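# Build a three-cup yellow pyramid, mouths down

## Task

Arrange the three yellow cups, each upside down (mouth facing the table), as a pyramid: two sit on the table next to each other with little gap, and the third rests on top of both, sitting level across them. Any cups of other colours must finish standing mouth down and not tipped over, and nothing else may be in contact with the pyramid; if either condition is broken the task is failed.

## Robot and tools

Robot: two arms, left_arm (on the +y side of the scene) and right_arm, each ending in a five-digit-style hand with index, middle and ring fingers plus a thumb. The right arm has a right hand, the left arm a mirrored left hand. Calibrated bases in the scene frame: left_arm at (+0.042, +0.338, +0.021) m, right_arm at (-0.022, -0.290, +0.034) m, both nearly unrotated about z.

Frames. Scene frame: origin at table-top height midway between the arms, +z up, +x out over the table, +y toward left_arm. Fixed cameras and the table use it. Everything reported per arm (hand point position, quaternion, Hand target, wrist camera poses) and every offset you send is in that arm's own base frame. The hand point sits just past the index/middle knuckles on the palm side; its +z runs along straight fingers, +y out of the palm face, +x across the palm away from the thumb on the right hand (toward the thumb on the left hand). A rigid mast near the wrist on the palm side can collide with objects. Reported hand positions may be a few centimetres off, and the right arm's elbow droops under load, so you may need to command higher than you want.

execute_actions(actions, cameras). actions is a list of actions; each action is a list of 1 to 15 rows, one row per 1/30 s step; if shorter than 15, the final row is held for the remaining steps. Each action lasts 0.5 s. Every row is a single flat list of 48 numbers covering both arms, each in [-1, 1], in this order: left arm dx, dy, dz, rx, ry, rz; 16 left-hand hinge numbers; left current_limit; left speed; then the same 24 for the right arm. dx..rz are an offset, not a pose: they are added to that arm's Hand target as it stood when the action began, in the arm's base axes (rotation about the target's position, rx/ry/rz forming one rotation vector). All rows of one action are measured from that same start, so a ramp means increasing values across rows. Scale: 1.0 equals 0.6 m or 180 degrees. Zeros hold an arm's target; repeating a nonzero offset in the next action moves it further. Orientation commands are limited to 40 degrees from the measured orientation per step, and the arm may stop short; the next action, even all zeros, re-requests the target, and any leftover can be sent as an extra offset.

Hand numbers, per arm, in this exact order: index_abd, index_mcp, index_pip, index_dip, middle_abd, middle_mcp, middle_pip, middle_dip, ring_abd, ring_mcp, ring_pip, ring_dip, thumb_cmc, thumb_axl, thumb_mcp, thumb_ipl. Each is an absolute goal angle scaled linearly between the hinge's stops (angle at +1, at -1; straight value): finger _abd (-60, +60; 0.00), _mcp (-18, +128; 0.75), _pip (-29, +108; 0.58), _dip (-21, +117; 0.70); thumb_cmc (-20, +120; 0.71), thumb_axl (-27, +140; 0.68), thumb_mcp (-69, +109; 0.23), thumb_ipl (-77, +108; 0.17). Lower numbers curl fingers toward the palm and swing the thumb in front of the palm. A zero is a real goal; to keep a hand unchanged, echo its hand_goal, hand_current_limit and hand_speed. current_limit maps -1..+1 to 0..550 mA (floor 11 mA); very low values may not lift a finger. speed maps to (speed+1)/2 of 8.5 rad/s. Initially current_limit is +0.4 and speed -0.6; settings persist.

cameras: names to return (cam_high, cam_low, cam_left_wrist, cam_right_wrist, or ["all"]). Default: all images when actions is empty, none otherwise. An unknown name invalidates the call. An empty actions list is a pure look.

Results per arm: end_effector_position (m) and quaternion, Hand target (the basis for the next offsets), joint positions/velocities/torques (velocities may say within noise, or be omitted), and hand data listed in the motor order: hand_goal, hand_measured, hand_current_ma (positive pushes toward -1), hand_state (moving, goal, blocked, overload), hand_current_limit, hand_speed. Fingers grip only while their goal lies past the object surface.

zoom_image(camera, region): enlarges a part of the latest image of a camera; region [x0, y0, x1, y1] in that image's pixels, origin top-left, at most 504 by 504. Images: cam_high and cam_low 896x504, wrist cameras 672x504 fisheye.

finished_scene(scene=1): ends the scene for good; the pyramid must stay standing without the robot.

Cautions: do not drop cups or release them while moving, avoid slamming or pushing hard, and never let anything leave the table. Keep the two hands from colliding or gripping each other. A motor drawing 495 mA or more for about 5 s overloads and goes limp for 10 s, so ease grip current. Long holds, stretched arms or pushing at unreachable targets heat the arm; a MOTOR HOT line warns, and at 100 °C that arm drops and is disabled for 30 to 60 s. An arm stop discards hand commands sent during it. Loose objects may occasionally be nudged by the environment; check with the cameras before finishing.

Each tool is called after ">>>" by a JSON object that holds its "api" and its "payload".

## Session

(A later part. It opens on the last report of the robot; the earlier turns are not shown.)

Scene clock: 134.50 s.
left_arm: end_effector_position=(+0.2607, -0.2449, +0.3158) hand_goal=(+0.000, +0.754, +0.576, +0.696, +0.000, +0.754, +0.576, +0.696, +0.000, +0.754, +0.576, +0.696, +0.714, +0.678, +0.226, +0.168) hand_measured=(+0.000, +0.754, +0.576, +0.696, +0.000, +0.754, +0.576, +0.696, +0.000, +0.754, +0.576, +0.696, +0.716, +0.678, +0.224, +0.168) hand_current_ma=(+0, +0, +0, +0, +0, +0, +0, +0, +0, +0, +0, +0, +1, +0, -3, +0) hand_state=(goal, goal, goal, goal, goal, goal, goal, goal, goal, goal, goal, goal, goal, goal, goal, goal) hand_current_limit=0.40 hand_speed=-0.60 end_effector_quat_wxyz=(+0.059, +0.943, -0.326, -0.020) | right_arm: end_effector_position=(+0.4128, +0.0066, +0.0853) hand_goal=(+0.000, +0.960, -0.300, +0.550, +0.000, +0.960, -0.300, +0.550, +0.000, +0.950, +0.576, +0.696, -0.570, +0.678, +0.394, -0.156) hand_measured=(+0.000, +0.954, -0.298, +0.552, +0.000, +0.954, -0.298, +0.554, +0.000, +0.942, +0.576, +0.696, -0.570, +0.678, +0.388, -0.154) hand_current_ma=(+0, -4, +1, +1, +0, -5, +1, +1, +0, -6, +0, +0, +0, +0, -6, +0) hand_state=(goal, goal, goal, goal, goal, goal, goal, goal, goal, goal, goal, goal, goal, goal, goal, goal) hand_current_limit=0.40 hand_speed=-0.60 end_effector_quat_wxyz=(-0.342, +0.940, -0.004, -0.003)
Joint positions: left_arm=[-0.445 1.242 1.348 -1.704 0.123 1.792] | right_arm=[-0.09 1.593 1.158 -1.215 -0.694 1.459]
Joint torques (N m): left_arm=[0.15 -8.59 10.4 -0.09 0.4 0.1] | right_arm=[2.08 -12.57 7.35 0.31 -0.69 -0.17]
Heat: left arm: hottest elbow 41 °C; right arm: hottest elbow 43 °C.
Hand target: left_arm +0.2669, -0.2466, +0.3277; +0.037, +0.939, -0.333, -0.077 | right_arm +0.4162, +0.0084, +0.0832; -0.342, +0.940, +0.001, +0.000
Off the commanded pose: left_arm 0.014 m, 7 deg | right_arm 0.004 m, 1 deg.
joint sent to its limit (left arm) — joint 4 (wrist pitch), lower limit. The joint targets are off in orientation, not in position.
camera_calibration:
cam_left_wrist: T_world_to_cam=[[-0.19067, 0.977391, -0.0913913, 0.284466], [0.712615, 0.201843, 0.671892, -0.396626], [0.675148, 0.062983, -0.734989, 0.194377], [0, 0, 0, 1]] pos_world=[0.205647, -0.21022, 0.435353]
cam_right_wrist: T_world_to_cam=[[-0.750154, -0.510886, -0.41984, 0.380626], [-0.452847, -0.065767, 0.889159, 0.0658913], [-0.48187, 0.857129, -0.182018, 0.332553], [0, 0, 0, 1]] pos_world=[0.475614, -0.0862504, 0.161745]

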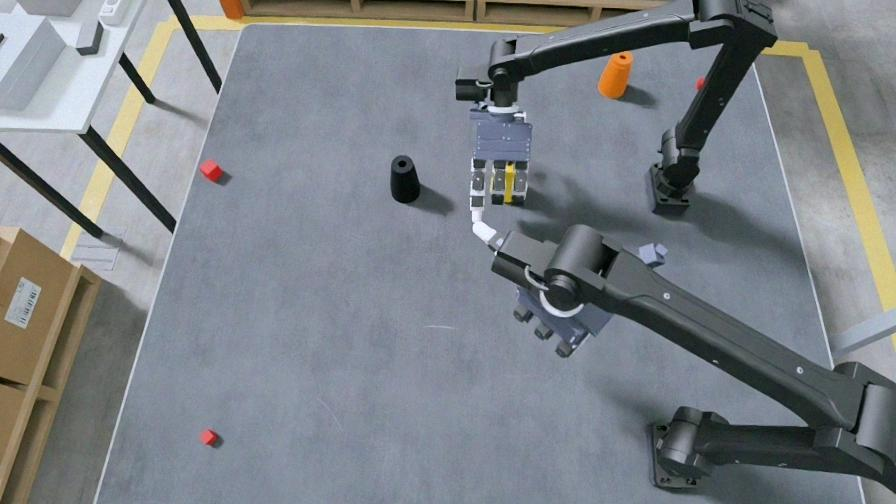

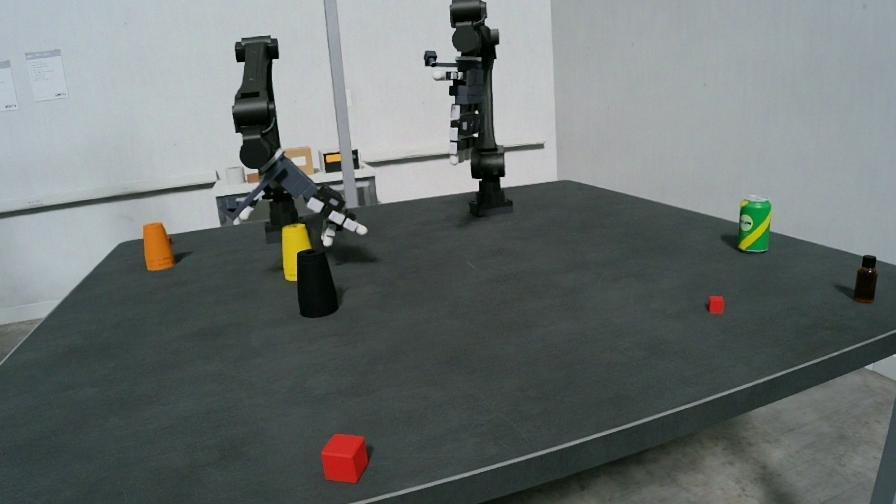

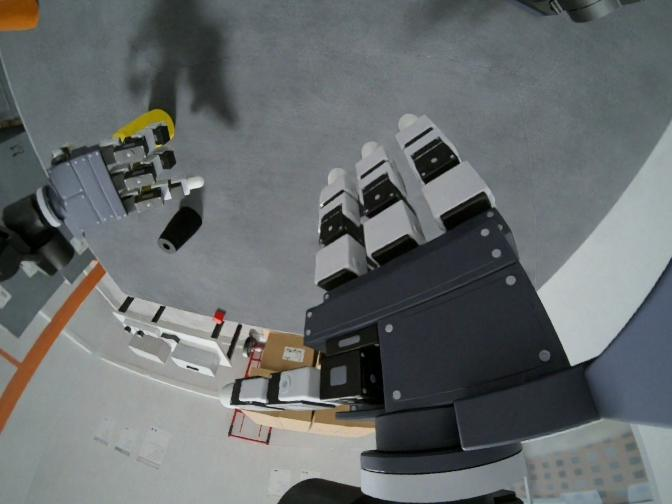

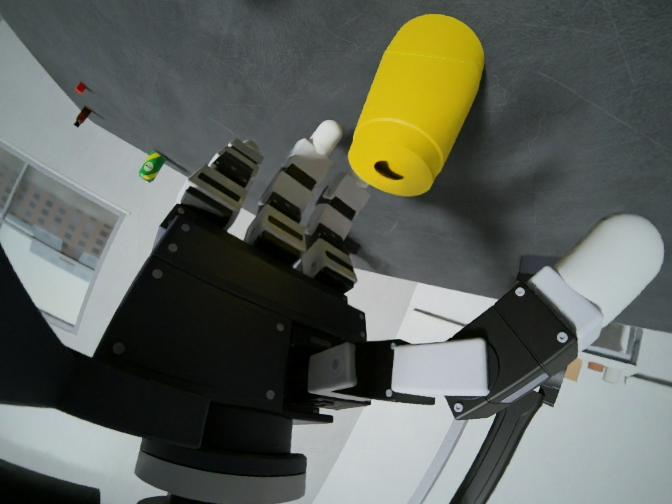

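>>> {"api": "execute_actions", "payload": {"actions": [[[0,0,0,0,0,0,0,0.754,0.576,0.696,0,0.754,0.576,0.696,0,0.754,0.576,0.696,0.714,0.678,0.226,0.168,0.4,-0.6,0,0,-0.067,0,0,0,0,0.959,-0.3,0.55,0,0.959,-0.3,0.55,0,0.95,0.576,0.696,-0.571,0.678,0.393,-0.157,0.4,-0.6]]], "cameras": ["cam_low","cam_left_wrist","cam_right_wrist"]}}

>>> {"api": "zoom_image", "payload": {"camera": "cam_left_wrist", "region": [30, 80, 230, 280]}}

>>> {"api": "zoom_image", "payload": {"camera": "cam_low", "region": [220, 180, 380, 330]}}

Scene clock: 139.20 s.
left_arm: end_effector_position=(+0.2607, -0.2449, +0.3158) hand_goal=(+0.000, +0.754, +0.576, +0.696, +0.000, +0.754, +0.576, +0.696, +0.000, +0.754, +0.576, +0.696, +0.714, +0.678, +0.226, +0.168) hand_measured=(+0.000, +0.754, +0.576, +0.696, +0.000, +0.754, +0.576, +0.696, +0.000, +0.754, +0.576, +0.696, +0.716, +0.678, +0.224, +0.168) hand_current_ma=(+0, +0, +0, +0, +0, +0, +0, +0, +0, +0, +0, +0, +1, +0, -3, +0) hand_state=(goal, goal, goal, goal, goal, goal, goal, goal, goal, goal, goal, goal, goal, goal, goal, goal) hand_current_limit=0.40 hand_speed=-0.60 end_effector_quat_wxyz=(+0.059, +0.943, -0.326, -0.020) | right_arm: end_effector_position=(+0.4142, +0.0064, +0.0467) hand_goal=(+0.000, +0.960, -0.300, +0.550, +0.000, +0.960, -0.300, +0.550, +0.000, +0.950, +0.576, +0.696, -0.570, +0.678, +0.394, -0.156) hand_measured=(+0.000, +0.954, -0.298, +0.552, +0.000, +0.954, -0.298, +0.554, +0.000, +0.942, +0.576, +0.696, -0.570, +0.678, +0.388, -0.154) hand_current_ma=(+0, -4, +1, +1, +0, -5, +1, +1, +0, -6, +0, +0, +0, +0, -6, +0) hand_state=(goal, goal, goal, goal, goal, goal, goal, goal, goal, goal, goal, goal, goal, goal, goal, goal) hand_current_limit=0.40 hand_speed=-0.60 end_effector_quat_wxyz=(-0.342, +0.940, -0.003, -0.001)
Joint positions: left_arm=[-0.445 1.242 1.348 -1.704 0.123 1.792] | right_arm=[-0.09 1.641 1.104 -1.108 -0.694 1.459]
Joint torques (N m): left_arm=[0.03 -8.64 10.4 -0.06 0.4 0.1] | right_arm=[1.9 -12.57 6.54 0.36 -0.69 -0.16]
Heat: left arm: hottest elbow 41 °C; right arm: hottest elbow 42 °C.
Hand target: left_arm +0.2669, -0.2466, +0.3277; +0.037, +0.939, -0.333, -0.077 | right_arm +0.4163, +0.0084, +0.0430; -0.342, +0.940, +0.002, +0.000
Off the commanded pose: left_arm 0.014 m, 7 deg | right_arm 0.005 m, 0 deg.
joint sent to its limit (left arm) — joint 4 (wrist pitch), lower limit. The joint targets are off in orientation, not in position.
camera_calibration:
cam_left_wrist: T_world_to_cam=[[-0.19067, 0.977391, -0.0913913, 0.284466], [0.712615, 0.201843, 0.671892, -0.396626], [0.675148, 0.062983, -0.734989, 0.194377], [0, 0, 0, 1]] pos_world=[0.205647, -0.21022, 0.435353]
cam_right_wrist: T_world_to_cam=[[-0.747946, -0.511052, -0.423559, 0.364604], [-0.457562, -0.0652972, 0.886777, 0.102843], [-0.480846, 0.857066, -0.184999, 0.325993], [0, 0, 0, 1]] pos_world=[0.476514, -0.0863503, 0.123541]
Images, in order (width x height): cam_low 896x504, cam_left_wrist 672x504, cam_right_wrist 672x504.

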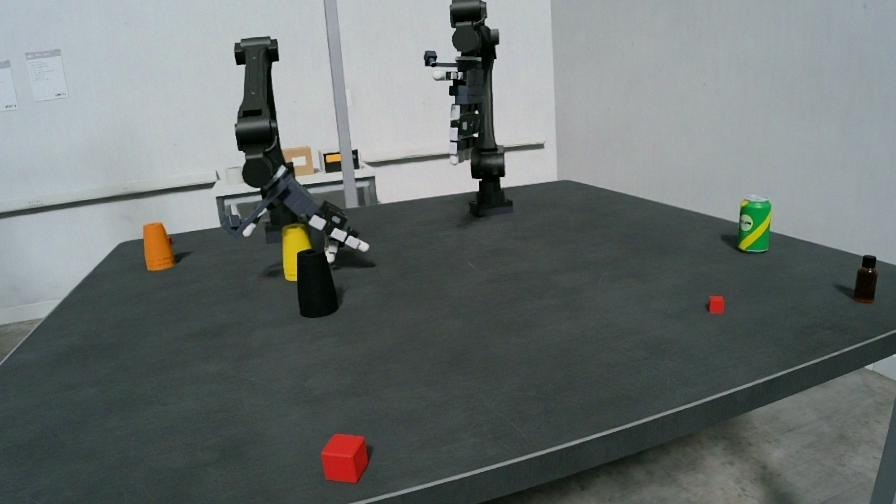

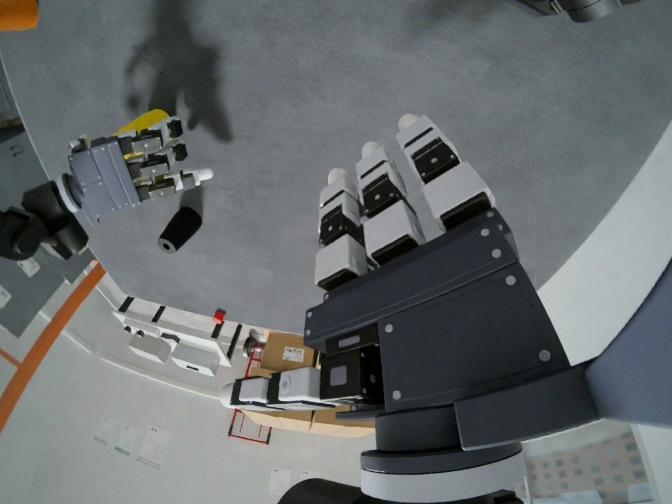

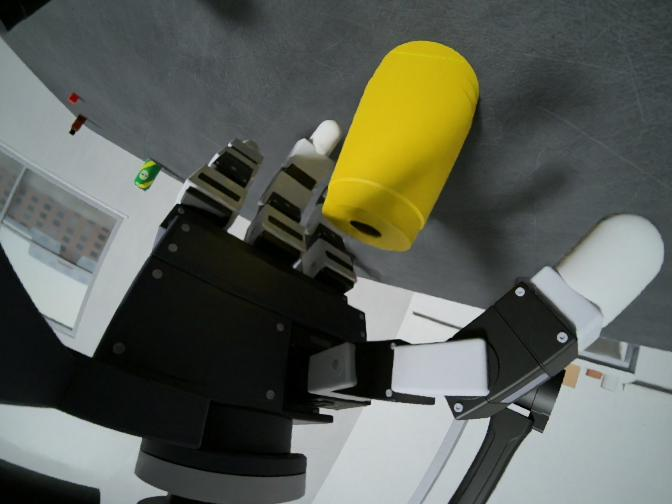

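Scaled by 2.520 from the camera's 672x504 image, which has a finer 960x720 frame.

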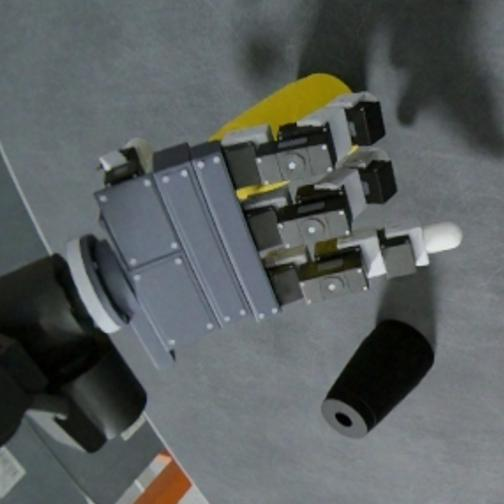

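Scaled by 3.150.

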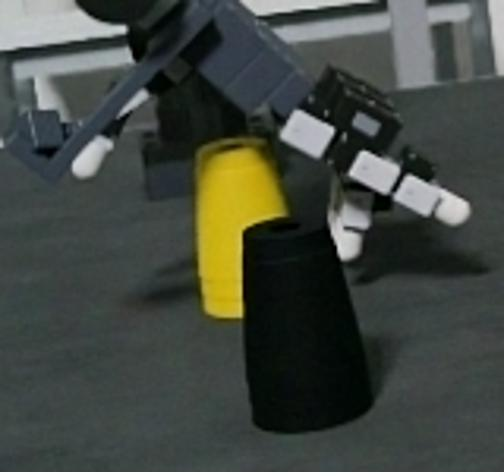

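>>> {"api": "execute_actions", "payload": {"actions": [[[0,0,0,0,0,0,0,0.754,0.576,0.696,0,0.754,0.576,0.696,0,0.754,0.576,0.696,0.714,0.678,0.226,0.168,0.4,-0.6,0,0,-0.004,0,0,0,0,0.863,-0.445,0.478,0,0.863,-0.445,0.478,0,0.95,0.576,0.696,-0.571,0.678,0.224,-0.265,0.1,-0.6]],[[0,0,0,0,0,0,0,0.754,0.576,0.696,0,0.754,0.576,0.696,0,0.754,0.576,0.696,0.714,0.678,0.226,0.168,0.4,-0.6,0,0,0,0,0,0,0,0.822,-0.474,0.478,0,0.822,-0.474,0.478,0,0.95,0.576,0.696,-0.571,0.678,0.14,-0.37,0.1,-0.7]]], "cameras": ["cam_left_wrist","cam_right_wrist"]}}

Scene clock: 145.57 s.
left_arm: end_effector_position=(+0.2607, -0.2449, +0.3158) hand_goal=(+0.000, +0.754, +0.576, +0.696, +0.000, +0.754, +0.576, +0.696, +0.000, +0.754, +0.576, +0.696, +0.714, +0.678, +0.226, +0.168) hand_measured=(+0.000, +0.754, +0.576, +0.696, +0.000, +0.754, +0.576, +0.696, +0.000, +0.754, +0.576, +0.696, +0.716, +0.678, +0.224, +0.168) hand_current_ma=(+0, +0, +0, +0, +0, +0, +0, +0, +0, +0, +0, +0, +1, +0, -3, +0) hand_state=(goal, goal, goal, goal, goal, goal, goal, goal, goal, goal, goal, goal, goal, goal, goal, goal) hand_current_limit=0.40 hand_speed=-0.60 end_effector_quat_wxyz=(+0.059, +0.943, -0.326, -0.020) | right_arm: end_effector_position=(+0.4158, +0.0063, +0.0465) hand_goal=(+0.000, +0.822, -0.474, +0.478, +0.000, +0.822, -0.474, +0.478, +0.000, +0.950, +0.576, +0.696, -0.570, +0.678, +0.140, -0.370) hand_measured=(+0.000, +0.820, -0.470, +0.480, +0.000, +0.820, -0.470, +0.482, +0.000, +0.942, +0.576, +0.696, -0.570, +0.678, +0.140, -0.368) hand_current_ma=(+0, -1, +2, +1, +0, -1, +3, +2, +0, -6, +0, +0, +0, +0, +0, +1) hand_state=(goal, goal, goal, goal, goal, goal, goal, goal, goal, goal, goal, goal, goal, goal, goal, goal) hand_current_limit=0.10 hand_speed=-0.70 end_effector_quat_wxyz=(-0.342, +0.940, -0.002, +0.003)
Joint positions: left_arm=[-0.445 1.242 1.348 -1.704 0.123 1.792] | right_arm=[-0.09 1.641 1.104 -1.102 -0.694 1.459]
Joint torques (N m): left_arm=[0.09 -8.64 10.39 -0.06 0.4 0.1] | right_arm=[1.61 -12.4 6.5 0.28 -0.68 -0.15]
Heat: left arm: hottest elbow 41 °C; right arm: hottest elbow 42 °C.
Hand target: left_arm +0.2669, -0.2466, +0.3277; +0.037, +0.939, -0.333, -0.077 | right_arm +0.4163, +0.0085, +0.0406; -0.342, +0.940, +0.002, +0.000
Off the commanded pose: left_arm 0.014 m, 7 deg | right_arm 0.006 m, 0 deg.
joint sent to its limit (left arm) — joint 4 (wrist pitch), lower limit. The joint targets are off in orientation, not in position.
camera_calibration:
cam_left_wrist: T_world_to_cam=[[-0.19067, 0.977391, -0.0913913, 0.284466], [0.712615, 0.201843, 0.671892, -0.396626], [0.675148, 0.062983, -0.734989, 0.194377], [0, 0, 0, 1]] pos_world=[0.205647, -0.21022, 0.435353]
cam_right_wrist: T_world_to_cam=[[-0.745158, -0.51135, -0.428091, 0.364778], [-0.463286, -0.0648107, 0.883836, 0.106264], [-0.479694, 0.856925, -0.188607, 0.326594], [0, 0, 0, 1]] pos_world=[0.477713, -0.0864503, 0.123836]
Images, in order (width x height): cam_left_wrist 672x504, cam_right_wrist 672x504.

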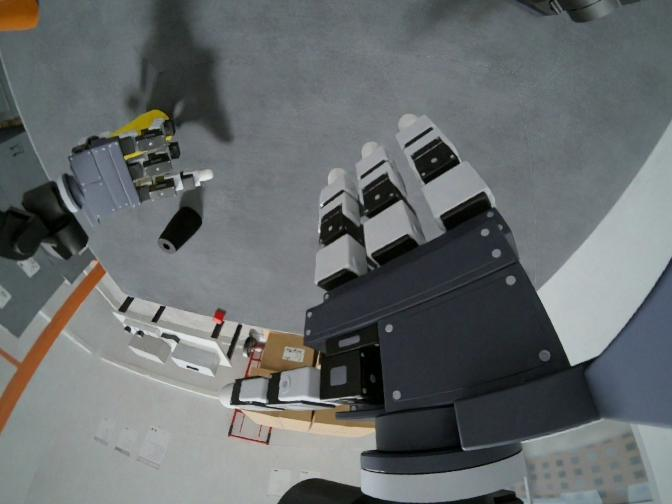

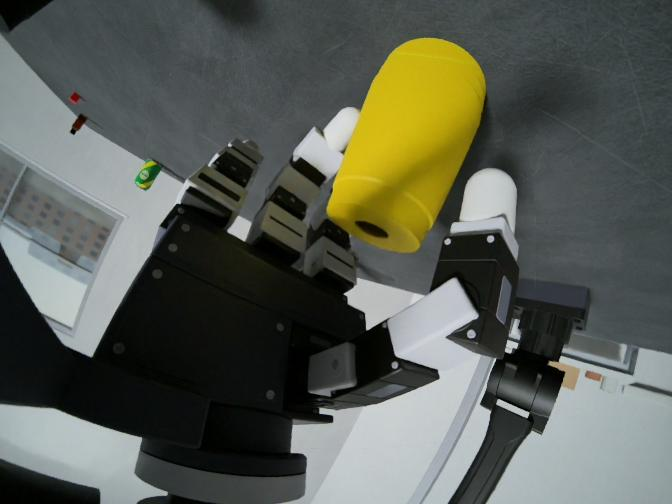

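>>> {"api": "execute_actions", "payload": {"actions": [[[0,0,0,0,0,0,0,0.754,0.576,0.696,0,0.754,0.576,0.696,0,0.754,0.576,0.696,0.714,0.678,0.226,0.168,0.4,-0.6,0,0,0,0,0,0,0,0.76,-0.5,0.45,0,0.76,-0.5,0.45,0,0.95,0.576,0.696,-0.571,0.678,0.09,-0.46,0.1,-0.75]],[[0,0,0,0,0,0,0,0.754,0.576,0.696,0,0.754,0.576,0.696,0,0.754,0.576,0.696,0.714,0.678,0.226,0.168,0.4,-0.6,0,0,0,0,0,0,0,0.7,-0.52,0.42,0,0.7,-0.52,0.42,0,0.95,0.576,0.696,-0.571,0.678,0.04,-0.52,0.1,-0.75]]], "cameras": ["cam_low","cam_right_wrist"]}}

Scene clock: 148.83 s.
left_arm: end_effector_position=(+0.2607, -0.2449, +0.3158) hand_goal=(+0.000, +0.754, +0.576, +0.696, +0.000, +0.754, +0.576, +0.696, +0.000, +0.754, +0.576, +0.696, +0.714, +0.678, +0.226, +0.168) hand_measured=(+0.000, +0.754, +0.576, +0.696, +0.000, +0.754, +0.576, +0.696, +0.000, +0.754, +0.576, +0.696, +0.716, +0.678, +0.224, +0.168) hand_current_ma=(+0, +0, +0, +0, +0, +0, +0, +0, +0, +0, +0, +0, +1, +0, -3, +0) hand_state=(goal, goal, goal, goal, goal, goal, goal, goal, goal, goal, goal, goal, goal, goal, goal, goal) hand_current_limit=0.40 hand_speed=-0.60 end_effector_quat_wxyz=(+0.059, +0.943, -0.326, -0.020) | right_arm: end_effector_position=(+0.4159, +0.0066, +0.0466) hand_goal=(+0.000, +0.700, -0.520, +0.420, +0.000, +0.700, -0.520, +0.420, +0.000, +0.950, +0.576, +0.696, -0.570, +0.678, +0.040, -0.520) hand_measured=(+0.000, +0.768, -0.488, +0.444, -0.002, +0.764, -0.488, +0.450, +0.000, +0.942, +0.576, +0.696, -0.562, +0.680, +0.108, -0.486) hand_current_ma=(+0, +157, +47, +32, -1, +149, +47, +41, +0, -6, +0, +0, +5, +2, +219, +80) hand_state=(goal, blocked, blocked, blocked, goal, blocked, blocked, blocked, goal, goal, goal, goal, goal, goal, blocked, blocked) hand_current_limit=0.10 hand_speed=-0.75 end_effector_quat_wxyz=(-0.342, +0.940, -0.002, +0.003)
Joint positions: left_arm=[-0.445 1.242 1.348 -1.704 0.123 1.792] | right_arm=[-0.09 1.641 1.104 -1.102 -0.696 1.459]
Joint torques (N m): left_arm=[0.09 -8.64 10.37 -0.06 0.41 0.11] | right_arm=[1.73 -12.34 6.48 0.28 -0.63 -0.15]
Heat: left arm: hottest elbow 42 °C; right arm: hottest elbow 42 °C.
Hand target: left_arm +0.2669, -0.2466, +0.3277; +0.037, +0.939, -0.333, -0.077 | right_arm +0.4163, +0.0085, +0.0406; -0.342, +0.940, +0.002, +0.000
Off the commanded pose: left_arm 0.014 m, 7 deg | right_arm 0.006 m, 0 deg.
joint sent to its limit (left arm) — joint 4 (wrist pitch), lower limit. The joint targets are off in orientation, not in position.
camera_calibration:
cam_right_wrist: T_world_to_cam=[[-0.745235, -0.510519, -0.428947, 0.365001], [-0.463369, -0.0660912, 0.883698, 0.106304], [-0.479494, 0.857323, -0.187305, 0.326267], [0, 0, 0, 1]] pos_world=[0.477713, -0.0863504, 0.123737]
Images, in order (width x height): cam_low 896x504, cam_right_wrist 672x504.

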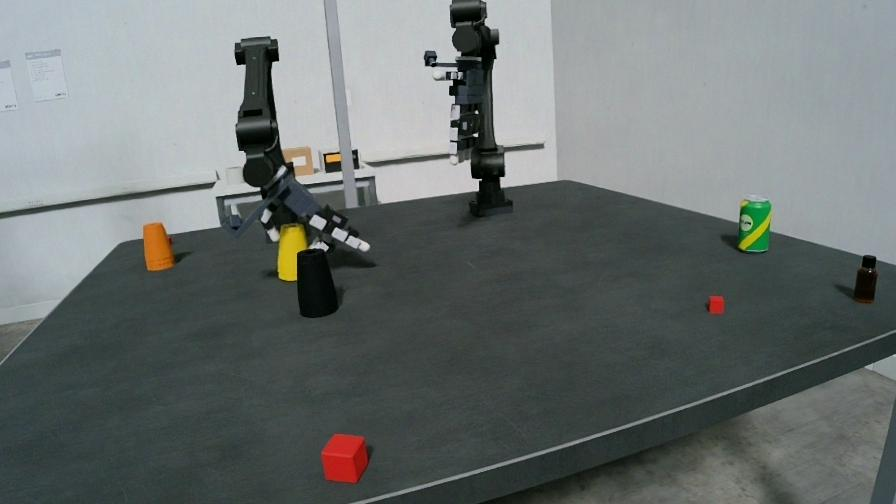

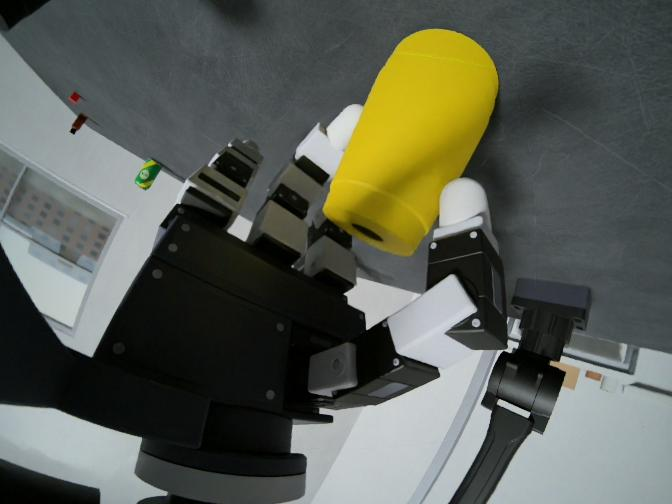

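>>> {"api": "execute_actions", "payload": {"actions": [[[0,0,0,0,0,0,0,0.754,0.576,0.696,0,0.754,0.576,0.696,0,0.754,0.576,0.696,0.714,0.678,0.226,0.168,0.4,-0.6,0,0,0.035,0,0,0,0,0.7,-0.52,0.42,0,0.7,-0.52,0.42,0,0.95,0.576,0.696,-0.571,0.678,0.04,-0.52,0.1,-0.75]],[[0,0,0,0,0,0,0,0.754,0.576,0.696,0,0.754,0.576,0.696,0,0.754,0.576,0.696,0.714,0.678,0.226,0.168,0.4,-0.6,0,0,0.035,0,0,0,0,0.7,-0.52,0.42,0,0.7,-0.52,0.42,0,0.95,0.576,0.696,-0.571,0.678,0.04,-0.52,0.1,-0.75]]], "cameras": ["cam_low","cam_left_wrist","cam_right_wrist"]}}

>>> {"api": "zoom_image", "payload": {"camera": "cam_low", "region": [220, 180, 380, 330]}}

Scene clock: 152.33 s.
left_arm: end_effector_position=(+0.2607, -0.2449, +0.3158) hand_goal=(+0.000, +0.754, +0.576, +0.696, +0.000, +0.754, +0.576, +0.696, +0.000, +0.754, +0.576, +0.696, +0.714, +0.678, +0.226, +0.168) hand_measured=(+0.000, +0.754, +0.576, +0.696, +0.000, +0.754, +0.576, +0.696, +0.000, +0.754, +0.576, +0.696, +0.716, +0.678, +0.224, +0.168) hand_current_ma=(+0, +0, +0, +0, +0, +0, +0, +0, +0, +0, +0, +0, +1, +0, -3, +0) hand_state=(goal, goal, goal, goal, goal, goal, goal, goal, goal, goal, goal, goal, goal, goal, goal, goal) hand_current_limit=0.40 hand_speed=-0.60 end_effector_quat_wxyz=(+0.059, +0.943, -0.326, -0.020) | right_arm: end_effector_position=(+0.3946, +0.0084, +0.0563) hand_goal=(+0.000, +0.700, -0.520, +0.420, +0.000, +0.700, -0.520, +0.420, +0.000, +0.950, +0.576, +0.696, -0.570, +0.678, +0.040, -0.520) hand_measured=(+0.002, +0.746, -0.488, +0.444, -0.006, +0.754, -0.488, +0.450, +0.000, +0.942, +0.576, +0.696, -0.562, +0.682, +0.102, -0.498) hand_current_ma=(+1, +88, +47, +32, -3, +111, +47, +41, +0, -6, +0, +0, +6, +3, +192, +42) hand_state=(goal, blocked, blocked, blocked, goal, blocked, blocked, blocked, goal, goal, goal, goal, goal, goal, blocked, blocked) hand_current_limit=0.10 hand_speed=-0.75 end_effector_quat_wxyz=(-0.345, +0.938, -0.014, -0.030)
Joint positions: left_arm=[-0.445 1.242 1.348 -1.704 0.123 1.792] | right_arm=[-0.09 1.625 1.104 -1.189 -0.695 1.459]
Joint torques (N m): left_arm=[0.09 -8.53 10.39 -0.05 0.4 0.1] | right_arm=[1.73 -15.62 11.28 -0.59 -0.62 -0.14]
Heat: left arm: hottest elbow 42 °C; right arm: hottest elbow 42 °C.
Hand target: left_arm +0.2669, -0.2466, +0.3277; +0.037, +0.939, -0.333, -0.077 | right_arm +0.4162, +0.0084, +0.0826; -0.342, +0.940, +0.001, +0.000
Off the commanded pose: left_arm 0.014 m, 7 deg | right_arm 0.034 m, 4 deg.
joint sent to its limit (left arm) — joint 4 (wrist pitch), lower limit. The joint targets are off in orientation, not in position.
camera_calibration:
cam_left_wrist: T_world_to_cam=[[-0.19067, 0.977391, -0.0913913, 0.284466], [0.712615, 0.201843, 0.671892, -0.396626], [0.675148, 0.062983, -0.734989, 0.194377], [0, 0, 0, 1]] pos_world=[0.205647, -0.21022, 0.435353]
cam_right_wrist: T_world_to_cam=[[-0.773581, -0.50815, -0.378625, 0.362625], [-0.400212, -0.0714878, 0.91363, 0.0614132], [-0.491328, 0.858297, -0.148066, 0.318782], [0, 0, 0, 1]] pos_world=[0.461724, -0.0849514, 0.128391]
Images, in order (width x height): cam_low 896x504, cam_left_wrist 672x504, cam_right_wrist 672x504.

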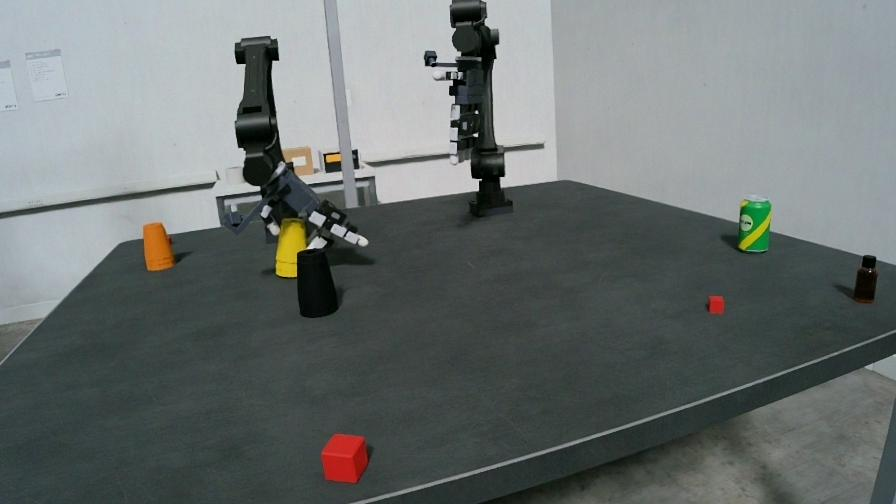

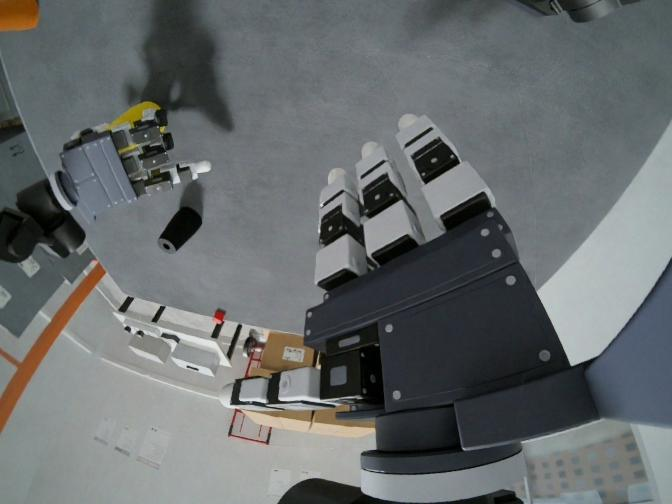

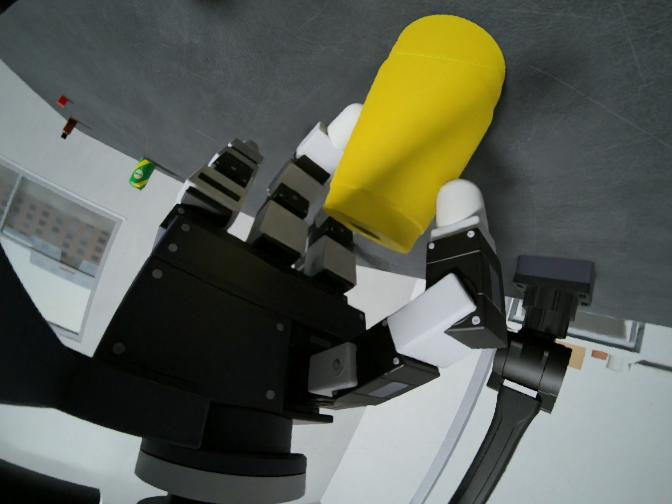

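Scaled by 3.150.

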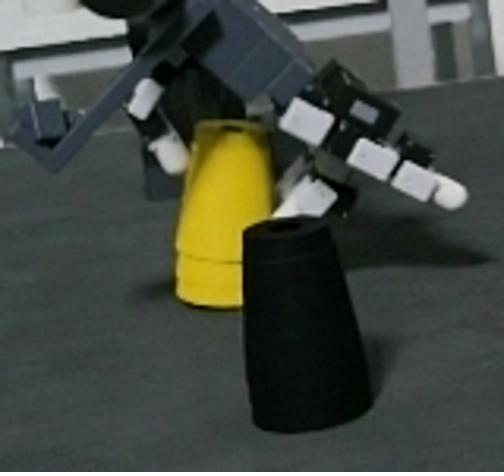

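>>> {"api": "execute_actions", "payload": {"actions": [[[0,0,0,0,0,0,0,0.754,0.576,0.696,0,0.754,0.576,0.696,0,0.754,0.576,0.696,0.714,0.678,0.226,0.168,0.4,-0.6,0,0,0.04,0,0,0,0,0.7,-0.52,0.42,0,0.7,-0.52,0.42,0,0.95,0.576,0.696,-0.571,0.678,0.04,-0.52,0.1,-0.75]]], "cameras": ["cam_low","cam_left_wrist","cam_right_wrist"]}}

>>> {"api": "zoom_image", "payload": {"camera": "cam_low", "region": [220, 180, 380, 330]}}

Scene clock: 155.27 s.
left_arm: end_effector_position=(+0.2607, -0.2449, +0.3158) hand_goal=(+0.000, +0.754, +0.576, +0.696, +0.000, +0.754, +0.576, +0.696, +0.000, +0.754, +0.576, +0.696, +0.714, +0.678, +0.226, +0.168) hand_measured=(+0.000, +0.754, +0.576, +0.696, +0.000, +0.754, +0.576, +0.696, +0.000, +0.754, +0.576, +0.696, +0.716, +0.678, +0.224, +0.168) hand_current_ma=(+0, +0, +0, +0, +0, +0, +0, +0, +0, +0, +0, +0, +1, +0, -3, +0) hand_state=(goal, goal, goal, goal, goal, goal, goal, goal, goal, goal, goal, goal, goal, goal, goal, goal) hand_current_limit=0.40 hand_speed=-0.60 end_effector_quat_wxyz=(+0.059, +0.943, -0.326, -0.020) | right_arm: end_effector_position=(+0.3966, +0.0082, +0.0827) hand_goal=(+0.000, +0.700, -0.520, +0.420, +0.000, +0.700, -0.520, +0.420, +0.000, +0.950, +0.576, +0.696, -0.570, +0.678, +0.040, -0.520) hand_measured=(+0.002, +0.746, -0.488, +0.444, -0.006, +0.754, -0.488, +0.450, +0.000, +0.942, +0.576, +0.696, -0.562, +0.682, +0.102, -0.500) hand_current_ma=(+1, +88, +47, +32, -3, +111, +47, +41, +0, -6, +0, +0, +6, +3, +192, +38) hand_state=(goal, blocked, blocked, blocked, goal, blocked, blocked, blocked, goal, goal, goal, goal, goal, goal, blocked, blocked) hand_current_limit=0.10 hand_speed=-0.75 end_effector_quat_wxyz=(-0.344, +0.938, -0.012, -0.027)
Joint positions: left_arm=[-0.445 1.242 1.348 -1.704 0.123 1.792] | right_arm=[-0.09 1.592 1.142 -1.252 -0.695 1.459]
Joint torques (N m): left_arm=[0.09 -8.7 10.39 -0.05 0.4 0.1] | right_arm=[1.85 -14.68 11.55 -0.58 -0.66 -0.14]
Heat: left arm: hottest elbow 42 °C; right arm: hottest elbow 42 °C.
Hand target: left_arm +0.2669, -0.2466, +0.3277; +0.037, +0.939, -0.333, -0.077 | right_arm +0.4163, +0.0085, +0.1066; -0.342, +0.940, +0.001, +0.000
Off the commanded pose: left_arm 0.014 m, 7 deg | right_arm 0.031 m, 4 deg.
joint sent to its limit (left arm) — joint 4 (wrist pitch), lower limit. The joint targets are off in orientation, not in position.
camera_calibration:
cam_left_wrist: T_world_to_cam=[[-0.19067, 0.977391, -0.0913913, 0.284466], [0.712615, 0.201843, 0.671892, -0.396626], [0.675148, 0.062983, -0.734989, 0.194377], [0, 0, 0, 1]] pos_world=[0.205647, -0.21022, 0.435353]
cam_right_wrist: T_world_to_cam=[[-0.770796, -0.508619, -0.383641, 0.373365], [-0.406742, -0.0706003, 0.910811, 0.0409727], [-0.490341, 0.858092, -0.152458, 0.323793], [0, 0, 0, 1]] pos_world=[0.463223, -0.0850513, 0.155285]
Images, in order (width x height): cam_low 896x504, cam_left_wrist 672x504, cam_right_wrist 672x504.

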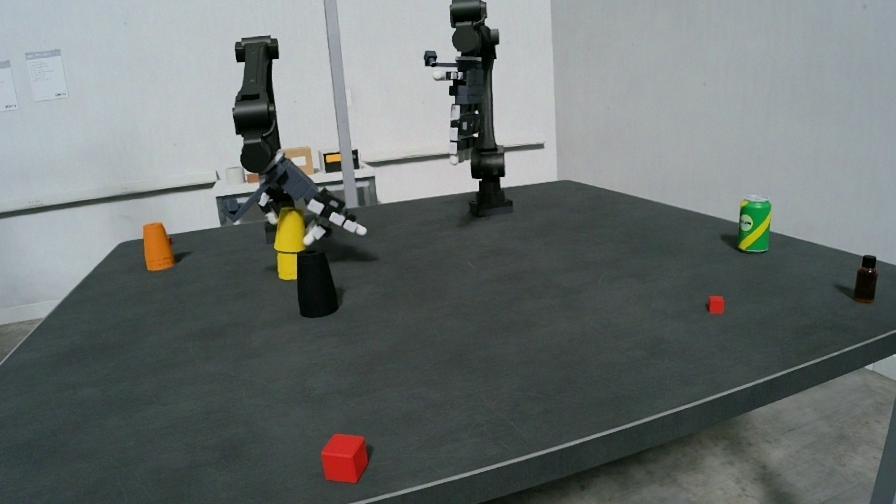

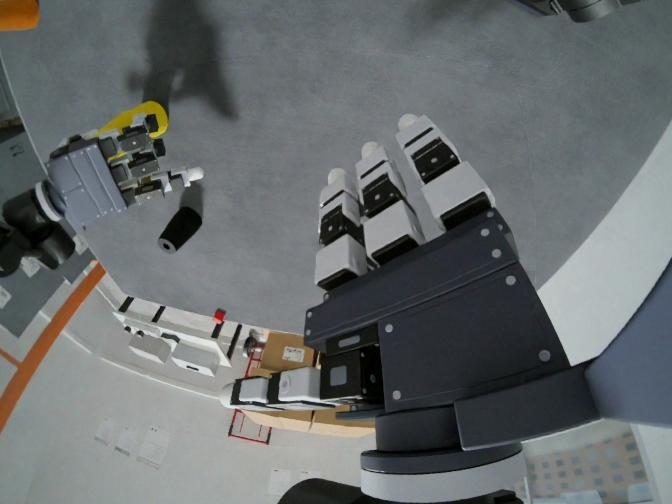

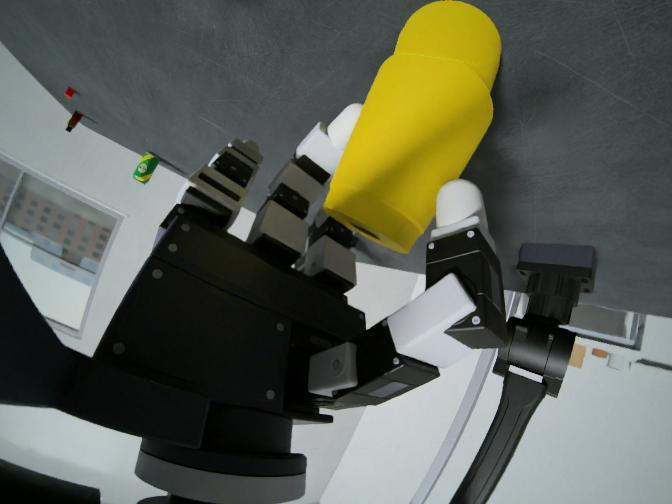

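Scaled by 3.150.

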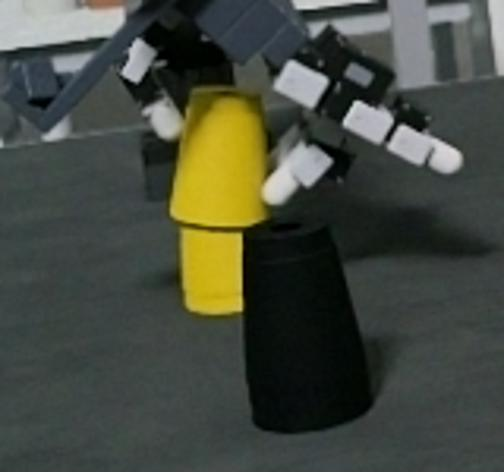

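>>> {"api": "execute_actions", "payload": {"actions": [[[0,0,0,0,0,0,0,0.754,0.576,0.696,0,0.754,0.576,0.696,0,0.754,0.576,0.696,0.714,0.678,0.226,0.168,0.4,-0.6,0,0,0.08,0,0,0,0,0.7,-0.52,0.42,0,0.7,-0.52,0.42,0,0.95,0.576,0.696,-0.571,0.678,0.04,-0.52,0.1,-0.75]],[[0,0,0,0,0,0,0,0.754,0.576,0.696,0,0.754,0.576,0.696,0,0.754,0.576,0.696,0.714,0.678,0.226,0.168,0.4,-0.6,0,0,0.08,0,0,0,0,0.7,-0.52,0.42,0,0.7,-0.52,0.42,0,0.95,0.576,0.696,-0.571,0.678,0.04,-0.52,0.1,-0.75]]], "cameras": ["all"]}}

>>> {"api": "zoom_image", "payload": {"camera": "cam_low", "region": [220, 150, 380, 330]}}

>>> {"api": "zoom_image", "payload": {"camera": "cam_high", "region": [430, 80, 600, 230]}}

Scene clock: 163.07 s.
left_arm: end_effector_position=(+0.2607, -0.2449, +0.3158) hand_goal=(+0.000, +0.754, +0.576, +0.696, +0.000, +0.754, +0.576, +0.696, +0.000, +0.754, +0.576, +0.696, +0.714, +0.678, +0.226, +0.168) hand_measured=(+0.000, +0.754, +0.576, +0.696, +0.000, +0.754, +0.576, +0.696, +0.000, +0.754, +0.576, +0.696, +0.716, +0.678, +0.224, +0.168) hand_current_ma=(+0, +0, +0, +0, +0, +0, +0, +0, +0, +0, +0, +0, +1, +0, -3, +0) hand_state=(goal, goal, goal, goal, goal, goal, goal, goal, goal, goal, goal, goal, goal, goal, goal, goal) hand_current_limit=0.40 hand_speed=-0.60 end_effector_quat_wxyz=(+0.059, +0.943, -0.326, -0.020) | right_arm: end_effector_position=(+0.4014, +0.0074, +0.1776) hand_goal=(+0.000, +0.700, -0.520, +0.420, +0.000, +0.700, -0.520, +0.420, +0.000, +0.950, +0.576, +0.696, -0.570, +0.678, +0.040, -0.520) hand_measured=(+0.002, +0.746, -0.488, +0.444, -0.006, +0.754, -0.488, +0.450, +0.000, +0.942, +0.576, +0.696, -0.562, +0.682, +0.102, -0.500) hand_current_ma=(+1, +88, +47, +32, -3, +111, +47, +41, +0, -6, +0, +0, +6, +3, +192, +37) hand_state=(goal, blocked, blocked, blocked, goal, blocked, blocked, blocked, goal, goal, goal, goal, goal, goal, blocked, blocked) hand_current_limit=0.10 hand_speed=-0.75 end_effector_quat_wxyz=(-0.343, +0.939, -0.012, -0.026)
Joint positions: left_arm=[-0.445 1.242 1.348 -1.704 0.123 1.792] | right_arm=[-0.09 1.523 1.325 -1.502 -0.693 1.459]
Joint torques (N m): left_arm=[0.03 -8.76 10.37 -0.05 0.4 0.1] | right_arm=[1.61 -13.92 12.71 -0.61 -0.73 -0.14]
Heat: left arm: hottest elbow 42 °C; right arm: hottest elbow 43 °C.
Hand target: left_arm +0.2669, -0.2466, +0.3277; +0.037, +0.939, -0.333, -0.077 | right_arm +0.4163, +0.0085, +0.2026; -0.342, +0.940, +0.001, +0.000
Off the commanded pose: left_arm 0.014 m, 7 deg | right_arm 0.029 m, 3 deg.
joint sent to its limit (left arm) — joint 4 (wrist pitch), lower limit. The joint targets are off in orientation, not in position.
camera_calibration:
cam_left_wrist: T_world_to_cam=[[-0.19067, 0.977391, -0.0913913, 0.284466], [0.712615, 0.201843, 0.671892, -0.396626], [0.675148, 0.062983, -0.734989, 0.194377], [0, 0, 0, 1]] pos_world=[0.205647, -0.21022, 0.435353]
cam_right_wrist: T_world_to_cam=[[-0.770159, -0.509569, -0.38366, 0.412817], [-0.407963, -0.0688572, 0.910398, -0.0431392], [-0.490328, 0.85767, -0.154854, 0.341785], [0, 0, 0, 1]] pos_world=[0.467922, -0.085751, 0.250582]

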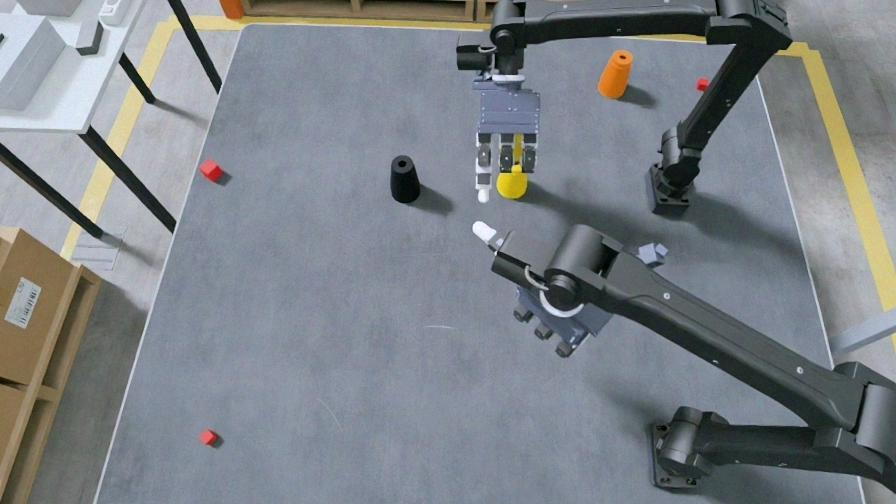

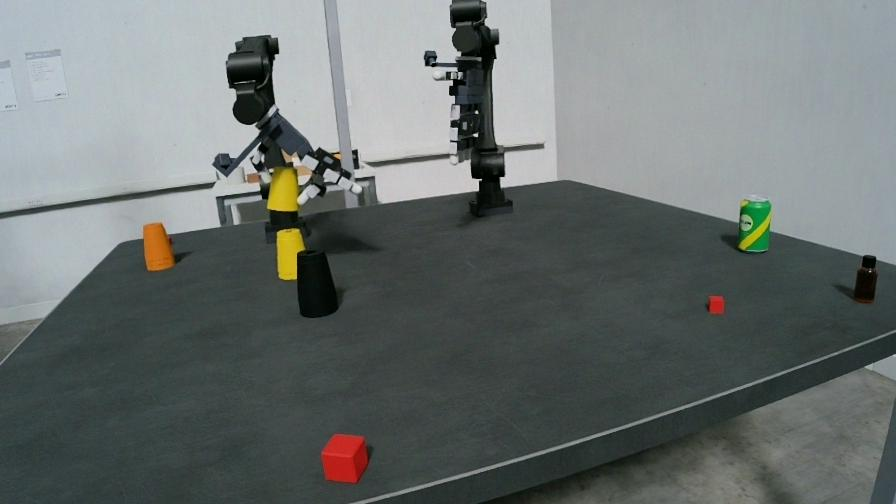

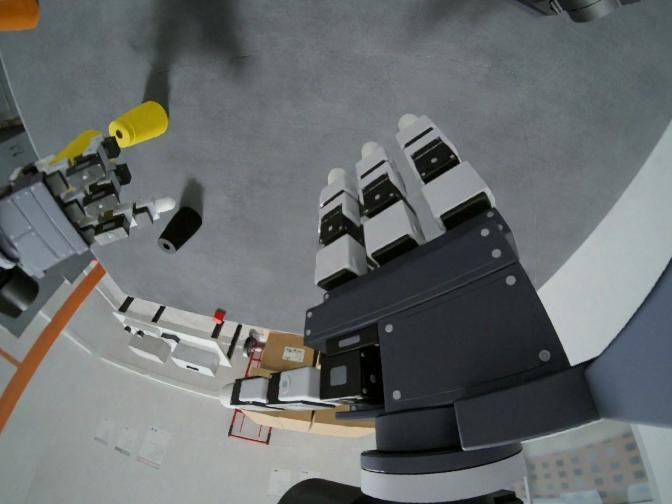

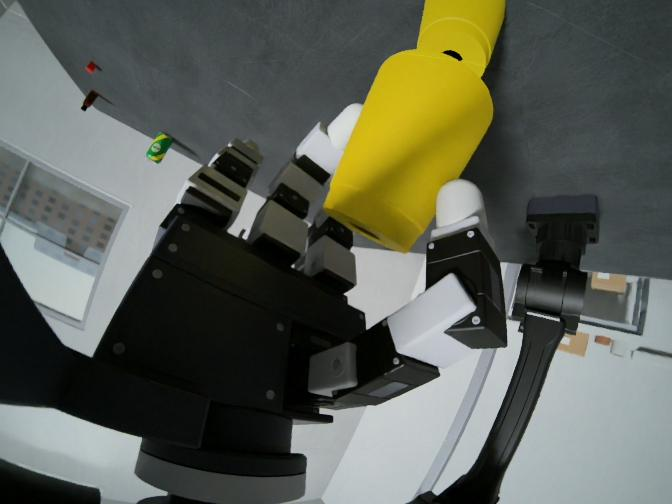

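Scaled by 2.800.

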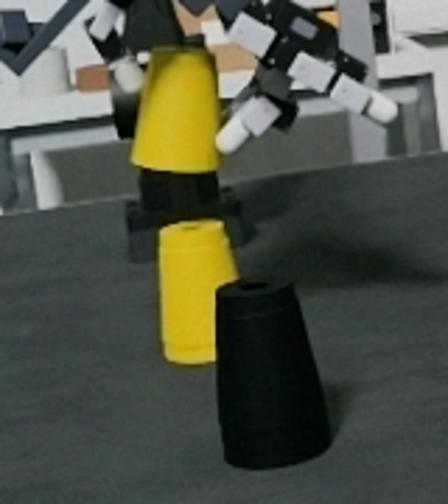

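Scaled by 2.965.

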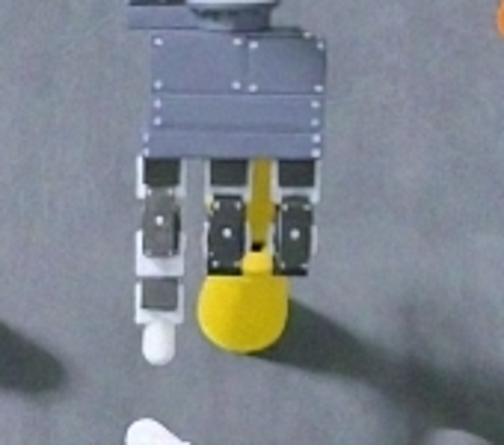

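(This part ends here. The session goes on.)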